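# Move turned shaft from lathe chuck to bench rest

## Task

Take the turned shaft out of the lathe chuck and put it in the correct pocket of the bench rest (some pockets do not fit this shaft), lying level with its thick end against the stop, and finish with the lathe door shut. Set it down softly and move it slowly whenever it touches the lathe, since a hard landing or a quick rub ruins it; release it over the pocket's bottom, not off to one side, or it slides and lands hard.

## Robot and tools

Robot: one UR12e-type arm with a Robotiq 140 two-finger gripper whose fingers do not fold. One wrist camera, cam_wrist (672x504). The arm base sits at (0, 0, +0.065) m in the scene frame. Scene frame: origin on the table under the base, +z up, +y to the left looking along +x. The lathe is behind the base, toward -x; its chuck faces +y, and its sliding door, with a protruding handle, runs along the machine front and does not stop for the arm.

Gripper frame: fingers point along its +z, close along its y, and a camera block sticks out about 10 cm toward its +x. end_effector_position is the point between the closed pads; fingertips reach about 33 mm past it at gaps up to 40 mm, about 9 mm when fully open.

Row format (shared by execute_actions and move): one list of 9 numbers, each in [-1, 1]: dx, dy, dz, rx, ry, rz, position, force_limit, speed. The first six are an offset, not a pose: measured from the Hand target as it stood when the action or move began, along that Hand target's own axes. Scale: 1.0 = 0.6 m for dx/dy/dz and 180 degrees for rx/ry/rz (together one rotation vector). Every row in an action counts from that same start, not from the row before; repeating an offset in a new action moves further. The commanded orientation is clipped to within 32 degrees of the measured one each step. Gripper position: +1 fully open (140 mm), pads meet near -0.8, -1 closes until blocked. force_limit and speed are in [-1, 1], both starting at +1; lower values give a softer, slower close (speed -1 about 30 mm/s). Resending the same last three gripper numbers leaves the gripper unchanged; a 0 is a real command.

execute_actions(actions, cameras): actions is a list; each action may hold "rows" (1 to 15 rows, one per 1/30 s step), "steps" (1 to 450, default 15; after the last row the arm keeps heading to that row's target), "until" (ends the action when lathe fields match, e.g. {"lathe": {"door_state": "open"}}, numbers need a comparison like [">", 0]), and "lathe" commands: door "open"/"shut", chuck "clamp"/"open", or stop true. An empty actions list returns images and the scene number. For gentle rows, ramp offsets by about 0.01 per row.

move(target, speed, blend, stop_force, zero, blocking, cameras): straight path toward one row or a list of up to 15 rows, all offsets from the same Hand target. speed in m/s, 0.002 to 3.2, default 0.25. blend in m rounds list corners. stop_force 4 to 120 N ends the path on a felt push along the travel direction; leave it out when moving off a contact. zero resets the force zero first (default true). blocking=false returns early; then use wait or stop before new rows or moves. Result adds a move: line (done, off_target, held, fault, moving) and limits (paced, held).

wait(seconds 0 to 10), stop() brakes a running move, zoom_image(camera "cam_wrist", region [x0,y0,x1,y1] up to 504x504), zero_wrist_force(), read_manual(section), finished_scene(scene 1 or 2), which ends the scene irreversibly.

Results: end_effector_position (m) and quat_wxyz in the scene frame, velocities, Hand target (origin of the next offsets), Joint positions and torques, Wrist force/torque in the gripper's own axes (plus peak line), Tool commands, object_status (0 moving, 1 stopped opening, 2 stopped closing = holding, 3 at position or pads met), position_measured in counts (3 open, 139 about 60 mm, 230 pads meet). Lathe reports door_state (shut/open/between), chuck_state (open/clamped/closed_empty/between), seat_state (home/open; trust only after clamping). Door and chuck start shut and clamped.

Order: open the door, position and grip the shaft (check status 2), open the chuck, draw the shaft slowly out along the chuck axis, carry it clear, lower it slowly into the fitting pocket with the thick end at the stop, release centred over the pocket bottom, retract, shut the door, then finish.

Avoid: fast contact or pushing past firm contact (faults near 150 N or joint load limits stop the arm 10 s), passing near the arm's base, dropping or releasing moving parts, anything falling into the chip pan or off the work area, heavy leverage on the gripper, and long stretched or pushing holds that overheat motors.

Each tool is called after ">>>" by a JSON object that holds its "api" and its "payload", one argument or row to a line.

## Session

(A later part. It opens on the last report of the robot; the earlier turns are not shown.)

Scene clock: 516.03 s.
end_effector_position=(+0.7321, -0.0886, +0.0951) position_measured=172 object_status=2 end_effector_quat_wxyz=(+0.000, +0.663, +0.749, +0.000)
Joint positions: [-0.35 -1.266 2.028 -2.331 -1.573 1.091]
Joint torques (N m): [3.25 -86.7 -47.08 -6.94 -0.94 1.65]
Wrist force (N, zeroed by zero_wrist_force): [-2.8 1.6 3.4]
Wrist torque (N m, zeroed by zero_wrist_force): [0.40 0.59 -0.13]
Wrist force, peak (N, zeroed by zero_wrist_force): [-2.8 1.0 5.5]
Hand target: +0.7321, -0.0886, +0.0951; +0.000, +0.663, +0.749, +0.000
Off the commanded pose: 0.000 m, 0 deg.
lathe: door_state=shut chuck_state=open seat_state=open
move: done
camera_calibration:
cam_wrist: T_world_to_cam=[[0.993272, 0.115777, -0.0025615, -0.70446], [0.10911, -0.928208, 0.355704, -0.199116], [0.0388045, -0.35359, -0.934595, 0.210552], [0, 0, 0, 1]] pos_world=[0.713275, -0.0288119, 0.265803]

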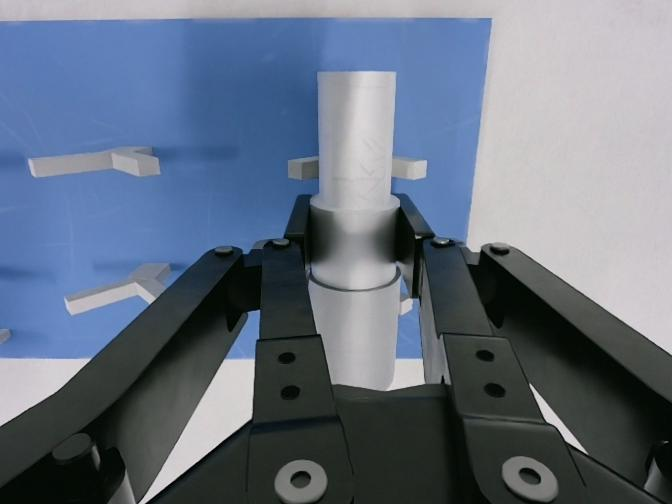

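>>> {"api": "move", "payload": {
  "target": [0, 0.0028, 0.0217, 0, 0, 0, -0.98, 0.6, -1],
  "speed": 0.03,
  "stop_force": 8
}}

>>> {"api": "move", "payload": {
  "target": [0, 0, 0.025, 0, 0, 0, -0.98, 0.6, -1],
  "speed": 0.006,
  "stop_force": 4,
  "cameras": ["cam_wrist"]
}}

Scene clock: 534.10 s.
end_effector_position=(+0.7333, -0.0885, +0.0863) position_measured=172 object_status=2 end_effector_quat_wxyz=(+0.000, +0.663, +0.749, +0.000)
Joint positions: [-0.349 -1.254 2.031 -2.347 -1.573 1.091]
Joint torques (N m): [-9.77 -88.59 -46.26 -7.67 1.1 -3.56]
Wrist force (N, zeroed by zero_wrist_force): [-2.7 1.3 4.0]
Wrist torque (N m, zeroed by zero_wrist_force): [0.33 0.55 -0.18]
Wrist force, peak (N, zeroed by zero_wrist_force): [-0.7 5.7 -6.3]
Hand target: +0.7333, -0.0886, +0.0863; +0.000, +0.663, +0.749, +0.000 (not the last commanded pose)
Off the commanded pose: 0.004 m, 0 deg.
lathe: door_state=shut chuck_state=open seat_state=open
move: contact

Scene clock: 535.47 s.
end_effector_position=(+0.7335, -0.0886, +0.0854) position_measured=172 object_status=2 end_effector_quat_wxyz=(+0.000, +0.663, +0.749, +0.000)
Joint positions: [-0.349 -1.252 2.032 -2.349 -1.573 1.091]
Joint torques (N m): [-6.32 -86.24 -43.12 -1.91 0.92 -3.22]
Wrist force (N, zeroed by zero_wrist_force): [-4.9 4.0 1.3]
Wrist torque (N m, zeroed by zero_wrist_force): [0.24 0.41 -0.37]
Wrist force, peak (N, zeroed by zero_wrist_force): [-4.5 6.3 -1.2]
Hand target: +0.7335, -0.0886, +0.0854; +0.000, +0.663, +0.749, +0.000 (not the last commanded pose)
Off the commanded pose: 0.014 m, 0 deg.
lathe: door_state=shut chuck_state=open seat_state=open
move: contact
camera_calibration:
cam_wrist: T_world_to_cam=[[0.993271, 0.115795, -0.00195556, -0.705943], [0.108902, -0.92813, 0.355971, -0.195596], [0.0394046, -0.353789, -0.934495, 0.200915], [0, 0, 0, 1]] pos_world=[0.714577, -0.0287124, 0.256]

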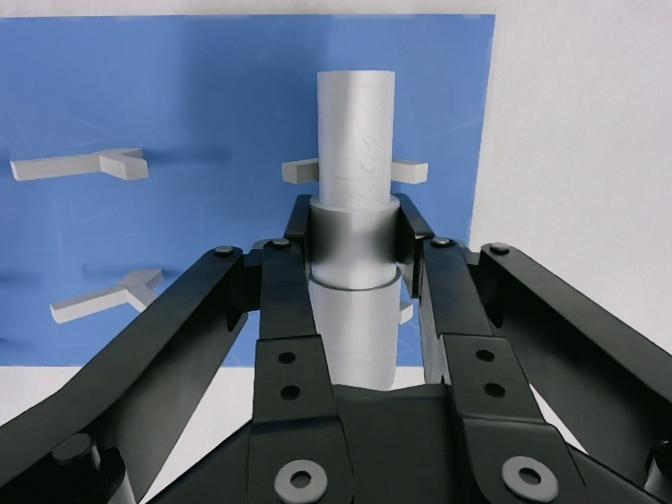

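>>> {"api": "zoom_image", "payload": {
  "camera": "cam_wrist",
  "region": [280, 150, 440, 340]
}}

Scaled by 2.653 from the camera's 672x504 image, which has a finer 960x720 frame.

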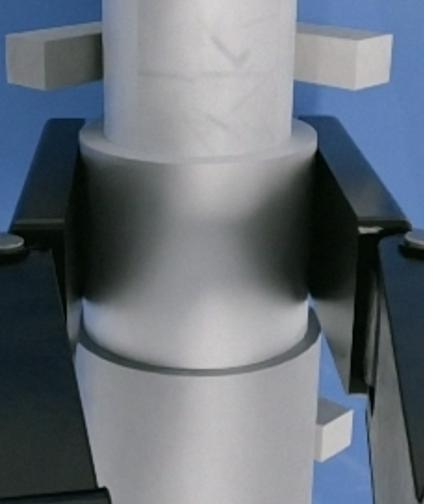

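>>> {"api": "move", "payload": {
  "target": [0, 0.002, -0.004, 0, 0, 0, -0.98, 0.6, -1],
  "speed": 0.02
}}

>>> {"api": "move", "payload": {
  "target": [-0.04, 0, 0, 0, 0, 0, -0.98, 0.6, -1],
  "speed": 0.01,
  "stop_force": 4,
  "cameras": ["cam_wrist"]
}}

Scene clock: 588.83 s.
end_effector_position=(+0.7347, -0.0885, +0.0879) position_measured=172 object_status=2 end_effector_quat_wxyz=(+0.000, +0.663, +0.749, +0.000)
Joint positions: [-0.348 -1.254 2.028 -2.344 -1.573 1.092]
Joint torques (N m): [7.79 -84.23 -40.54 -5.45 -0.21 3.19]
Wrist force (N, zeroed by zero_wrist_force): [-2.5 1.2 3.6]
Wrist torque (N m, zeroed by zero_wrist_force): [0.31 0.52 -0.18]
Wrist force, peak (N, zeroed by zero_wrist_force): [-5.1 4.4 1.3]
Hand target: +0.7347, -0.0885, +0.0878; +0.000, +0.663, +0.749, +0.000
Off the commanded pose: 0.000 m, 0 deg.
lathe: door_state=shut chuck_state=open seat_state=open
move: done

Scene clock: 591.87 s.
end_effector_position=(+0.7368, -0.1060, +0.0878) position_measured=172 object_status=2 end_effector_quat_wxyz=(+0.000, +0.663, +0.749, +0.000)
Joint positions: [-0.37 -1.248 2.019 -2.342 -1.573 1.07]
Joint torques (N m): [6.67 -90.15 -28.71 -7.48 -5.02 3.41]
Wrist force (N, zeroed by zero_wrist_force): [3.6 2.5 1.8]
Wrist torque (N m, zeroed by zero_wrist_force): [0.25 0.53 -0.11]
Wrist force, peak (N, zeroed by zero_wrist_force): [15.5 4.0 -1.2]
Hand target: +0.7368, -0.1060, +0.0878; +0.000, +0.663, +0.749, +0.000 (not the last commanded pose)
Off the commanded pose: 0.006 m, 0 deg.
lathe: door_state=shut chuck_state=open seat_state=open
move: contact
camera_calibration:
cam_wrist: T_world_to_cam=[[0.993282, 0.115703, -0.0019201, -0.707223], [0.108803, -0.928142, 0.355971, -0.212889], [0.0394047, -0.353788, -0.934495, 0.196872], [0, 0, 0, 1]] pos_world=[0.717877, -0.0461121, 0.2584]

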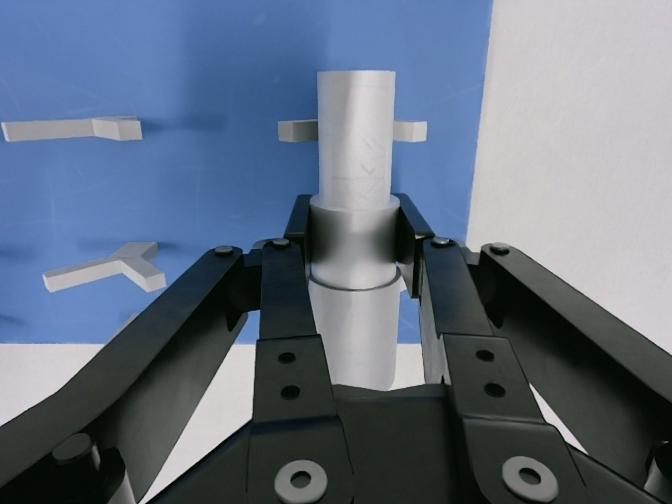

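>>> {"api": "zoom_image", "payload": {
  "camera": "cam_wrist",
  "region": [260, 60, 450, 310]
}}

Scaled by 2.016 from the camera's 672x504 image, which has a finer 960x720 frame.

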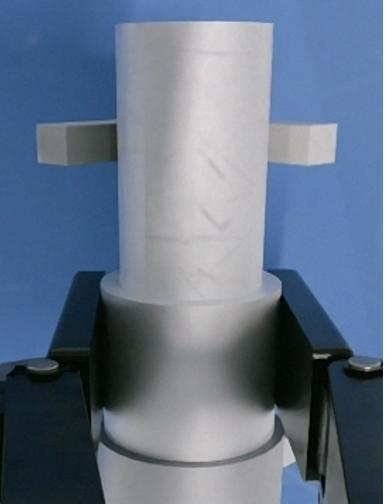

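>>> {"api": "move", "payload": {
  "target": [0.001, 0, 0, 0, 0, 0, -0.98, 0.6, -1],
  "speed": 0.01
}}

>>> {"api": "move", "payload": {
  "target": [0, 0, 0.02, 0, 0, 0, -0.98, 0.6, -1],
  "speed": 0.005,
  "stop_force": 4
}}

Scene clock: 605.60 s.
end_effector_position=(+0.7367, -0.1054, +0.0878) position_measured=172 object_status=2 end_effector_quat_wxyz=(+0.000, +0.663, +0.749, +0.000)
Joint positions: [-0.369 -1.248 2.019 -2.342 -1.573 1.071]
Joint torques (N m): [7.88 -87.66 -28.11 -7.53 -1.1 3.06]
Wrist force (N, zeroed by zero_wrist_force): [-2.5 1.4 3.4]
Wrist torque (N m, zeroed by zero_wrist_force): [0.35 0.53 -0.14]
Wrist force, peak (N, zeroed by zero_wrist_force): [4.0 2.8 1.7]
Hand target: +0.7367, -0.1054, +0.0878; +0.000, +0.663, +0.749, +0.000
Off the commanded pose: 0.000 m, 0 deg.
lathe: door_state=shut chuck_state=open seat_state=open
move: done

Scene clock: 607.27 s.
end_effector_position=(+0.7368, -0.1054, +0.0864) position_measured=172 object_status=2 end_effector_quat_wxyz=(+0.000, +0.663, +0.749, +0.000)
Joint positions: [-0.369 -1.246 2.02 -2.344 -1.573 1.071]
Joint torques (N m): [6.81 -88.38 -47.33 -3.86 -0.89 2.06]
Wrist force (N, zeroed by zero_wrist_force): [-4.0 -1.4 2.0]
Wrist torque (N m, zeroed by zero_wrist_force): [0.40 0.44 -0.02]
Wrist force, peak (N, zeroed by zero_wrist_force): [-0.4 -3.4 -6.0]
Hand target: +0.7368, -0.1054, +0.0864; +0.000, +0.663, +0.749, +0.000 (not the last commanded pose)
Off the commanded pose: 0.011 m, 0 deg.
lathe: door_state=shut chuck_state=open seat_state=open
move: contact

>>> {"api": "move", "payload": {
  "target": [0, -0.0017, -0.002, 0, 0, 0, -0.98, 0.6, -1],
  "speed": 0.01
}}

>>> {"api": "move", "payload": {
  "target": [0, 0, 0.02, 0, 0, 0, -0.98, 0.6, -1],
  "speed": 0.005,
  "stop_force": 4
}}

Scene clock: 615.17 s.
end_effector_position=(+0.7357, -0.1055, +0.0876) position_measured=172 object_status=2 end_effector_quat_wxyz=(+0.000, +0.663, +0.749, +0.000)
Joint positions: [-0.37 -1.249 2.022 -2.343 -1.573 1.071]
Joint torques (N m): [-8.15 -81.26 -28.81 -3.73 -0.89 -3.49]
Wrist force (N, zeroed by zero_wrist_force): [-2.5 1.3 3.7]
Wrist torque (N m, zeroed by zero_wrist_force): [0.32 0.52 -0.09]
Wrist force, peak (N, zeroed by zero_wrist_force): [-4.3 -1.8 2.0]
Hand target: +0.7357, -0.1055, +0.0876; +0.000, +0.663, +0.749, +0.000
Off the commanded pose: 0.000 m, 0 deg.
lathe: door_state=shut chuck_state=open seat_state=open
move: done

Scene clock: 616.97 s.
end_effector_position=(+0.7357, -0.1055, +0.0853) position_measured=172 object_status=2 end_effector_quat_wxyz=(+0.000, +0.663, +0.749, +0.000)
Joint positions: [-0.37 -1.246 2.023 -2.347 -1.573 1.071]
Joint torques (N m): [-6.06 -85.91 -46.65 -3.6 -0.96 -3.43]
Wrist force (N, zeroed by zero_wrist_force): [-4.2 -1.4 0.8]
Wrist torque (N m, zeroed by zero_wrist_force): [0.29 0.40 0.02]
Wrist force, peak (N, zeroed by zero_wrist_force): [-0.3 -3.7 -5.9]
Hand target: +0.7358, -0.1055, +0.0854; +0.000, +0.663, +0.749, +0.000 (not the last commanded pose)
Off the commanded pose: 0.010 m, 0 deg.
lathe: door_state=shut chuck_state=open seat_state=open
move: contact

>>> {"api": "move", "payload": {
  "target": [0, -0.0005, -0.0003, 0, 0, 0, -0.98, 0.6, -1],
  "speed": 0.01
}}

>>> {"api": "move", "payload": {
  "target": [0, 0, 0.02, 0, 0, 0, -0.98, 0.6, -1],
  "speed": 0.003,
  "stop_force": 8
}}

Scene clock: 629.80 s.
end_effector_position=(+0.7355, -0.1056, +0.0856) position_measured=172 object_status=2 end_effector_quat_wxyz=(+0.000, +0.663, +0.749, +0.000)
Joint positions: [-0.37 -1.247 2.023 -2.347 -1.573 1.07]
Joint torques (N m): [-11.15 -86.76 -26.79 -2.93 -0.7 -3.91]
Wrist force (N, zeroed by zero_wrist_force): [-2.8 2.3 3.6]
Wrist torque (N m, zeroed by zero_wrist_force): [0.26 0.63 -0.11]
Wrist force, peak (N, zeroed by zero_wrist_force): [-4.8 -1.2 1.2]
Hand target: +0.7355, -0.1056, +0.0855; +0.000, +0.663, +0.749, +0.000
Off the commanded pose: 0.000 m, 0 deg.
lathe: door_state=shut chuck_state=open seat_state=open
move: done

Scene clock: 631.13 s.
end_effector_position=(+0.7355, -0.1056, +0.0851) position_measured=172 object_status=2 end_effector_quat_wxyz=(+0.000, +0.663, +0.749, +0.000)
Joint positions: [-0.37 -1.246 2.024 -2.348 -1.573 1.07]
Joint torques (N m): [-10.88 -80.95 -39.36 -0.49 -0.65 -3.35]
Wrist force (N, zeroed by zero_wrist_force): [-2.2 5.8 -4.6]
Wrist torque (N m, zeroed by zero_wrist_force): [0.22 0.27 -0.22]
Wrist force, peak (N, zeroed by zero_wrist_force): [1.4 5.5 -9.7]
Hand target: +0.7355, -0.1056, +0.0851; +0.000, +0.663, +0.749, +0.000 (not the last commanded pose)
Off the commanded pose: 0.012 m, 0 deg.
lathe: door_state=shut chuck_state=open seat_state=open
move: contact

>>> {"api": "move", "payload": {
  "target": [0, 0, 0.0004, 0, -0.0028, 0, -0.98, 0.6, -1],
  "speed": 0.01
}}

>>> {"api": "move", "payload": {
  "target": [0, 0, 0.0004, 0, -0.0028, 0, -0.98, 0.6, -1],
  "speed": 0.01,
  "cameras": ["cam_wrist"]
}}

Scene clock: 639.10 s.
end_effector_position=(+0.7355, -0.1056, +0.0849) position_measured=172 object_status=2 end_effector_quat_wxyz=(+0.004, +0.663, +0.749, -0.003)
Joint positions: [-0.366 -1.247 2.026 -2.354 -1.581 1.074]
Joint torques (N m): [-4.98 -79.91 -23.78 -3.77 -2.38 1.66]
Wrist force (N, zeroed by zero_wrist_force): [3.5 3.7 -9.1]
Wrist torque (N m, zeroed by zero_wrist_force): [0.28 0.49 -0.15]
Wrist force, peak (N, zeroed by zero_wrist_force): [3.5 3.6 -9.4]
Hand target: +0.7355, -0.1056, +0.0849; +0.004, +0.663, +0.749, -0.003
Off the commanded pose: 0.000 m, 0 deg.
lathe: door_state=shut chuck_state=open seat_state=open
move: done

Scene clock: 639.80 s.
end_effector_position=(+0.7355, -0.1056, +0.0847) position_measured=172 object_status=2 end_effector_quat_wxyz=(+0.007, +0.663, +0.749, -0.006)
Joint positions: [-0.363 -1.247 2.028 -2.36 -1.588 1.078]
Joint torques (N m): [-5.95 -63.11 -20.53 -4.95 -2.88 1.78]
Wrist force (N, zeroed by zero_wrist_force): [8.0 -4.3 -32.3]
Wrist torque (N m, zeroed by zero_wrist_force): [0.40 0.93 0.08]
Wrist force, peak (N, zeroed by zero_wrist_force): [8.2 -4.5 -32.4]
Hand target: +0.7355, -0.1056, +0.0846; +0.007, +0.663, +0.749, -0.006
Off the commanded pose: 0.000 m, 0 deg.
lathe: door_state=shut chuck_state=open seat_state=open
move: done
camera_calibration:
cam_wrist: T_world_to_cam=[[0.993277, 0.115757, -0.0013493, -0.706087], [0.107914, -0.921631, 0.37276, -0.211335], [0.0419062, -0.3704, -0.927927, 0.190036], [0, 0, 0, 1]] pos_world=[0.716182, -0.0426484, 0.254164]

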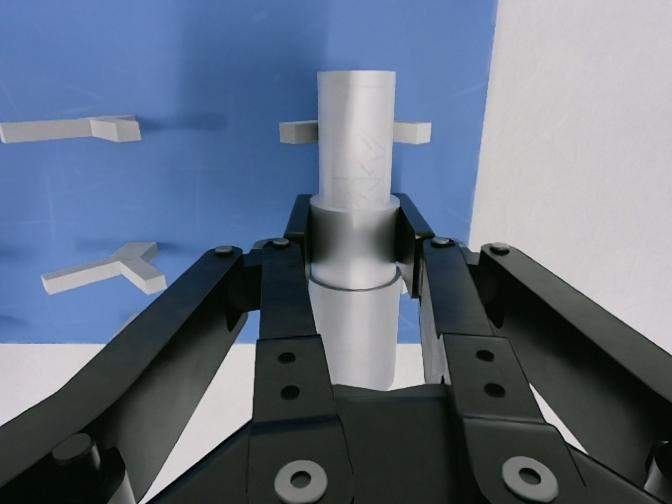

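>>> {"api": "move", "payload": {
  "target": [0, -0.0004, -0.0004, 0, 0, 0, -0.98, 0.6, -1],
  "speed": 0.005
}}

Scene clock: 650.17 s.
end_effector_position=(+0.7353, -0.1056, +0.0848) position_measured=172 object_status=2 end_effector_quat_wxyz=(+0.007, +0.663, +0.749, -0.006)
Joint positions: [-0.363 -1.247 2.028 -2.36 -1.588 1.077]
Joint torques (N m): [-14.67 -80.92 -16.7 0.93 -2.21 -3.92]
Wrist force (N, zeroed by zero_wrist_force): [2.4 16.6 -3.2]
Wrist torque (N m, zeroed by zero_wrist_force): [-0.06 0.75 0.20]
Wrist force, peak (N, zeroed by zero_wrist_force): [7.9 -3.8 -33.2]
Hand target: +0.7353, -0.1056, +0.0849; +0.007, +0.663, +0.749, -0.006
Off the commanded pose: 0.000 m, 0 deg.
lathe: door_state=shut chuck_state=open seat_state=open
move: done

>>> {"api": "move", "payload": {
  "target": [0, 0.00028, 0, 0, 0, 0, -0.98, 0.6, -1],
  "speed": 0.005
}}

Scene clock: 653.97 s.
end_effector_position=(+0.7354, -0.1056, +0.0849) position_measured=172 object_status=2 end_effector_quat_wxyz=(+0.007, +0.663, +0.749, -0.006)
Joint positions: [-0.363 -1.247 2.028 -2.36 -1.588 1.077]
Joint torques (N m): [6.04 -45.28 -39.16 -1.33 -5.29 1.77]
Wrist force (N, zeroed by zero_wrist_force): [1.4 9.2 -3.2]
Wrist torque (N m, zeroed by zero_wrist_force): [0.17 0.80 0.21]
Wrist force, peak (N, zeroed by zero_wrist_force): [1.8 16.7 -3.4]
Hand target: +0.7354, -0.1056, +0.0849; +0.007, +0.663, +0.749, -0.006
Off the commanded pose: 0.000 m, 0 deg.
lathe: door_state=shut chuck_state=open seat_state=open
move: done

>>> {"api": "execute_actions", "payload": {
  "actions": [
    {"rows":[[0,0,0,0,0,0,0.1,0.6,-1]],"steps":75}
  ],
  "cameras": ["cam_wrist"]
}}

>>> {"api": "zoom_image", "payload": {
  "camera": "cam_wrist",
  "region": [230, 60, 470, 390]
}}

Scene clock: 662.50 s.
end_effector_position=(+0.7355, -0.1056, +0.0849) position_measured=117 object_status=3 end_effector_quat_wxyz=(+0.007, +0.663, +0.749, -0.006)
Joint positions: [-0.363 -1.247 2.028 -2.36 -1.588 1.077]
Joint torques (N m): [4.86 -82.77 -28.33 -3.44 -1.45 2.8]
Wrist force (N, zeroed by zero_wrist_force): [-2.4 1.1 -1.4]
Wrist torque (N m, zeroed by zero_wrist_force): [0.28 0.43 -0.17]
Wrist force, peak (N, zeroed by zero_wrist_force): [2.5 8.4 -7.8]
Hand target: +0.7354, -0.1056, +0.0849; +0.007, +0.663, +0.749, -0.006
Off the commanded pose: 0.000 m, 0 deg.
lathe: door_state=shut chuck_state=open seat_state=open
camera_calibration:
cam_wrist: T_world_to_cam=[[0.993281, 0.115719, -0.00141571, -0.705964], [0.107913, -0.921719, 0.372545, -0.211438], [0.0418055, -0.370194, -0.928013, 0.190293], [0, 0, 0, 1]] pos_world=[0.716082, -0.0427478, 0.254365]

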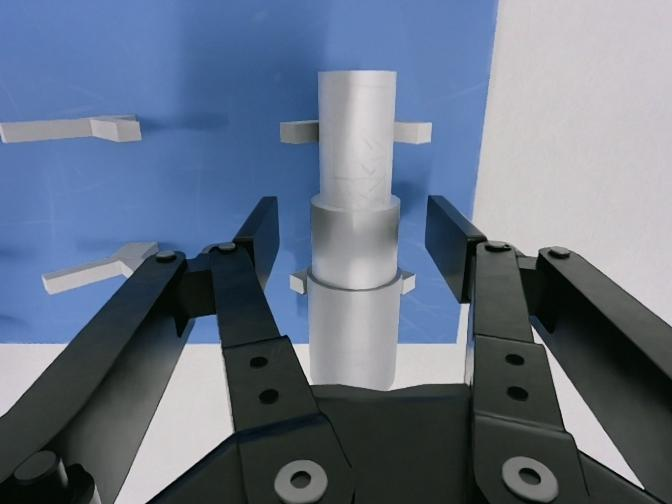

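Scaled by 1.527 from the camera's 672x504 image, which has a finer 960x720 frame.

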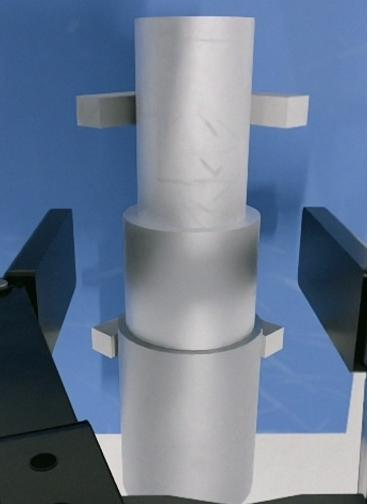

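>>> {"api": "move", "payload": {
  "target": [0, 0, -0.3, 0, 0, 0, 0.1, 0.6, -1],
  "speed": 0.12,
  "cameras": ["cam_wrist"]
}}

Scene clock: 672.90 s.
end_effector_position=(+0.7351, -0.1023, +0.2649) position_measured=117 object_status=3 end_effector_quat_wxyz=(+0.007, +0.663, +0.749, -0.006)
Joint positions: [-0.358 -1.431 1.88 -2.028 -1.588 1.082]
Joint torques (N m): [2.91 -43.84 -38.43 -3.56 -2.92 2.48]
Wrist force (N, zeroed by zero_wrist_force): [-2.7 1.1 -1.3]
Wrist torque (N m, zeroed by zero_wrist_force): [0.29 0.49 -0.18]
Wrist force, peak (N, zeroed by zero_wrist_force): [-2.6 1.1 -3.8]
Hand target: +0.7350, -0.1023, +0.2648; +0.007, +0.663, +0.749, -0.006
Off the commanded pose: 0.000 m, 0 deg.
lathe: door_state=shut chuck_state=open seat_state=open
move: done
camera_calibration:
cam_wrist: T_world_to_cam=[[0.99328, 0.115733, -0.00111269, -0.705824], [0.107807, -0.92167, 0.372695, -0.275399], [0.0421076, -0.37031, -0.927953, 0.358326], [0, 0, 0, 1]] pos_world=[0.715682, -0.0394481, 0.434364]

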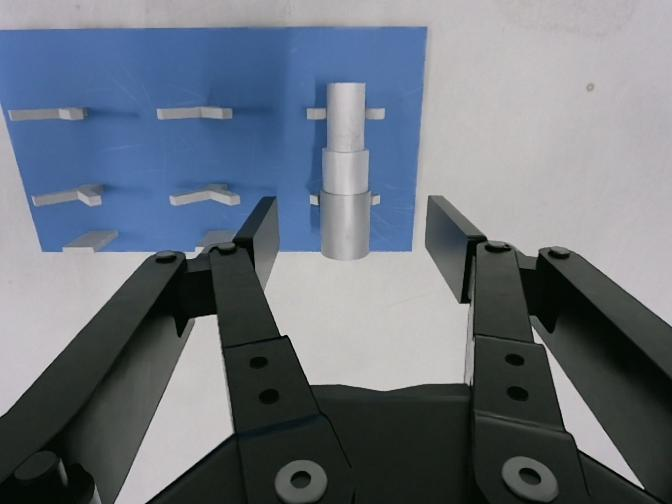

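>>> {"api": "finished_scene", "payload": {
  "scene": 1
}}

The scene is finished: the task was done.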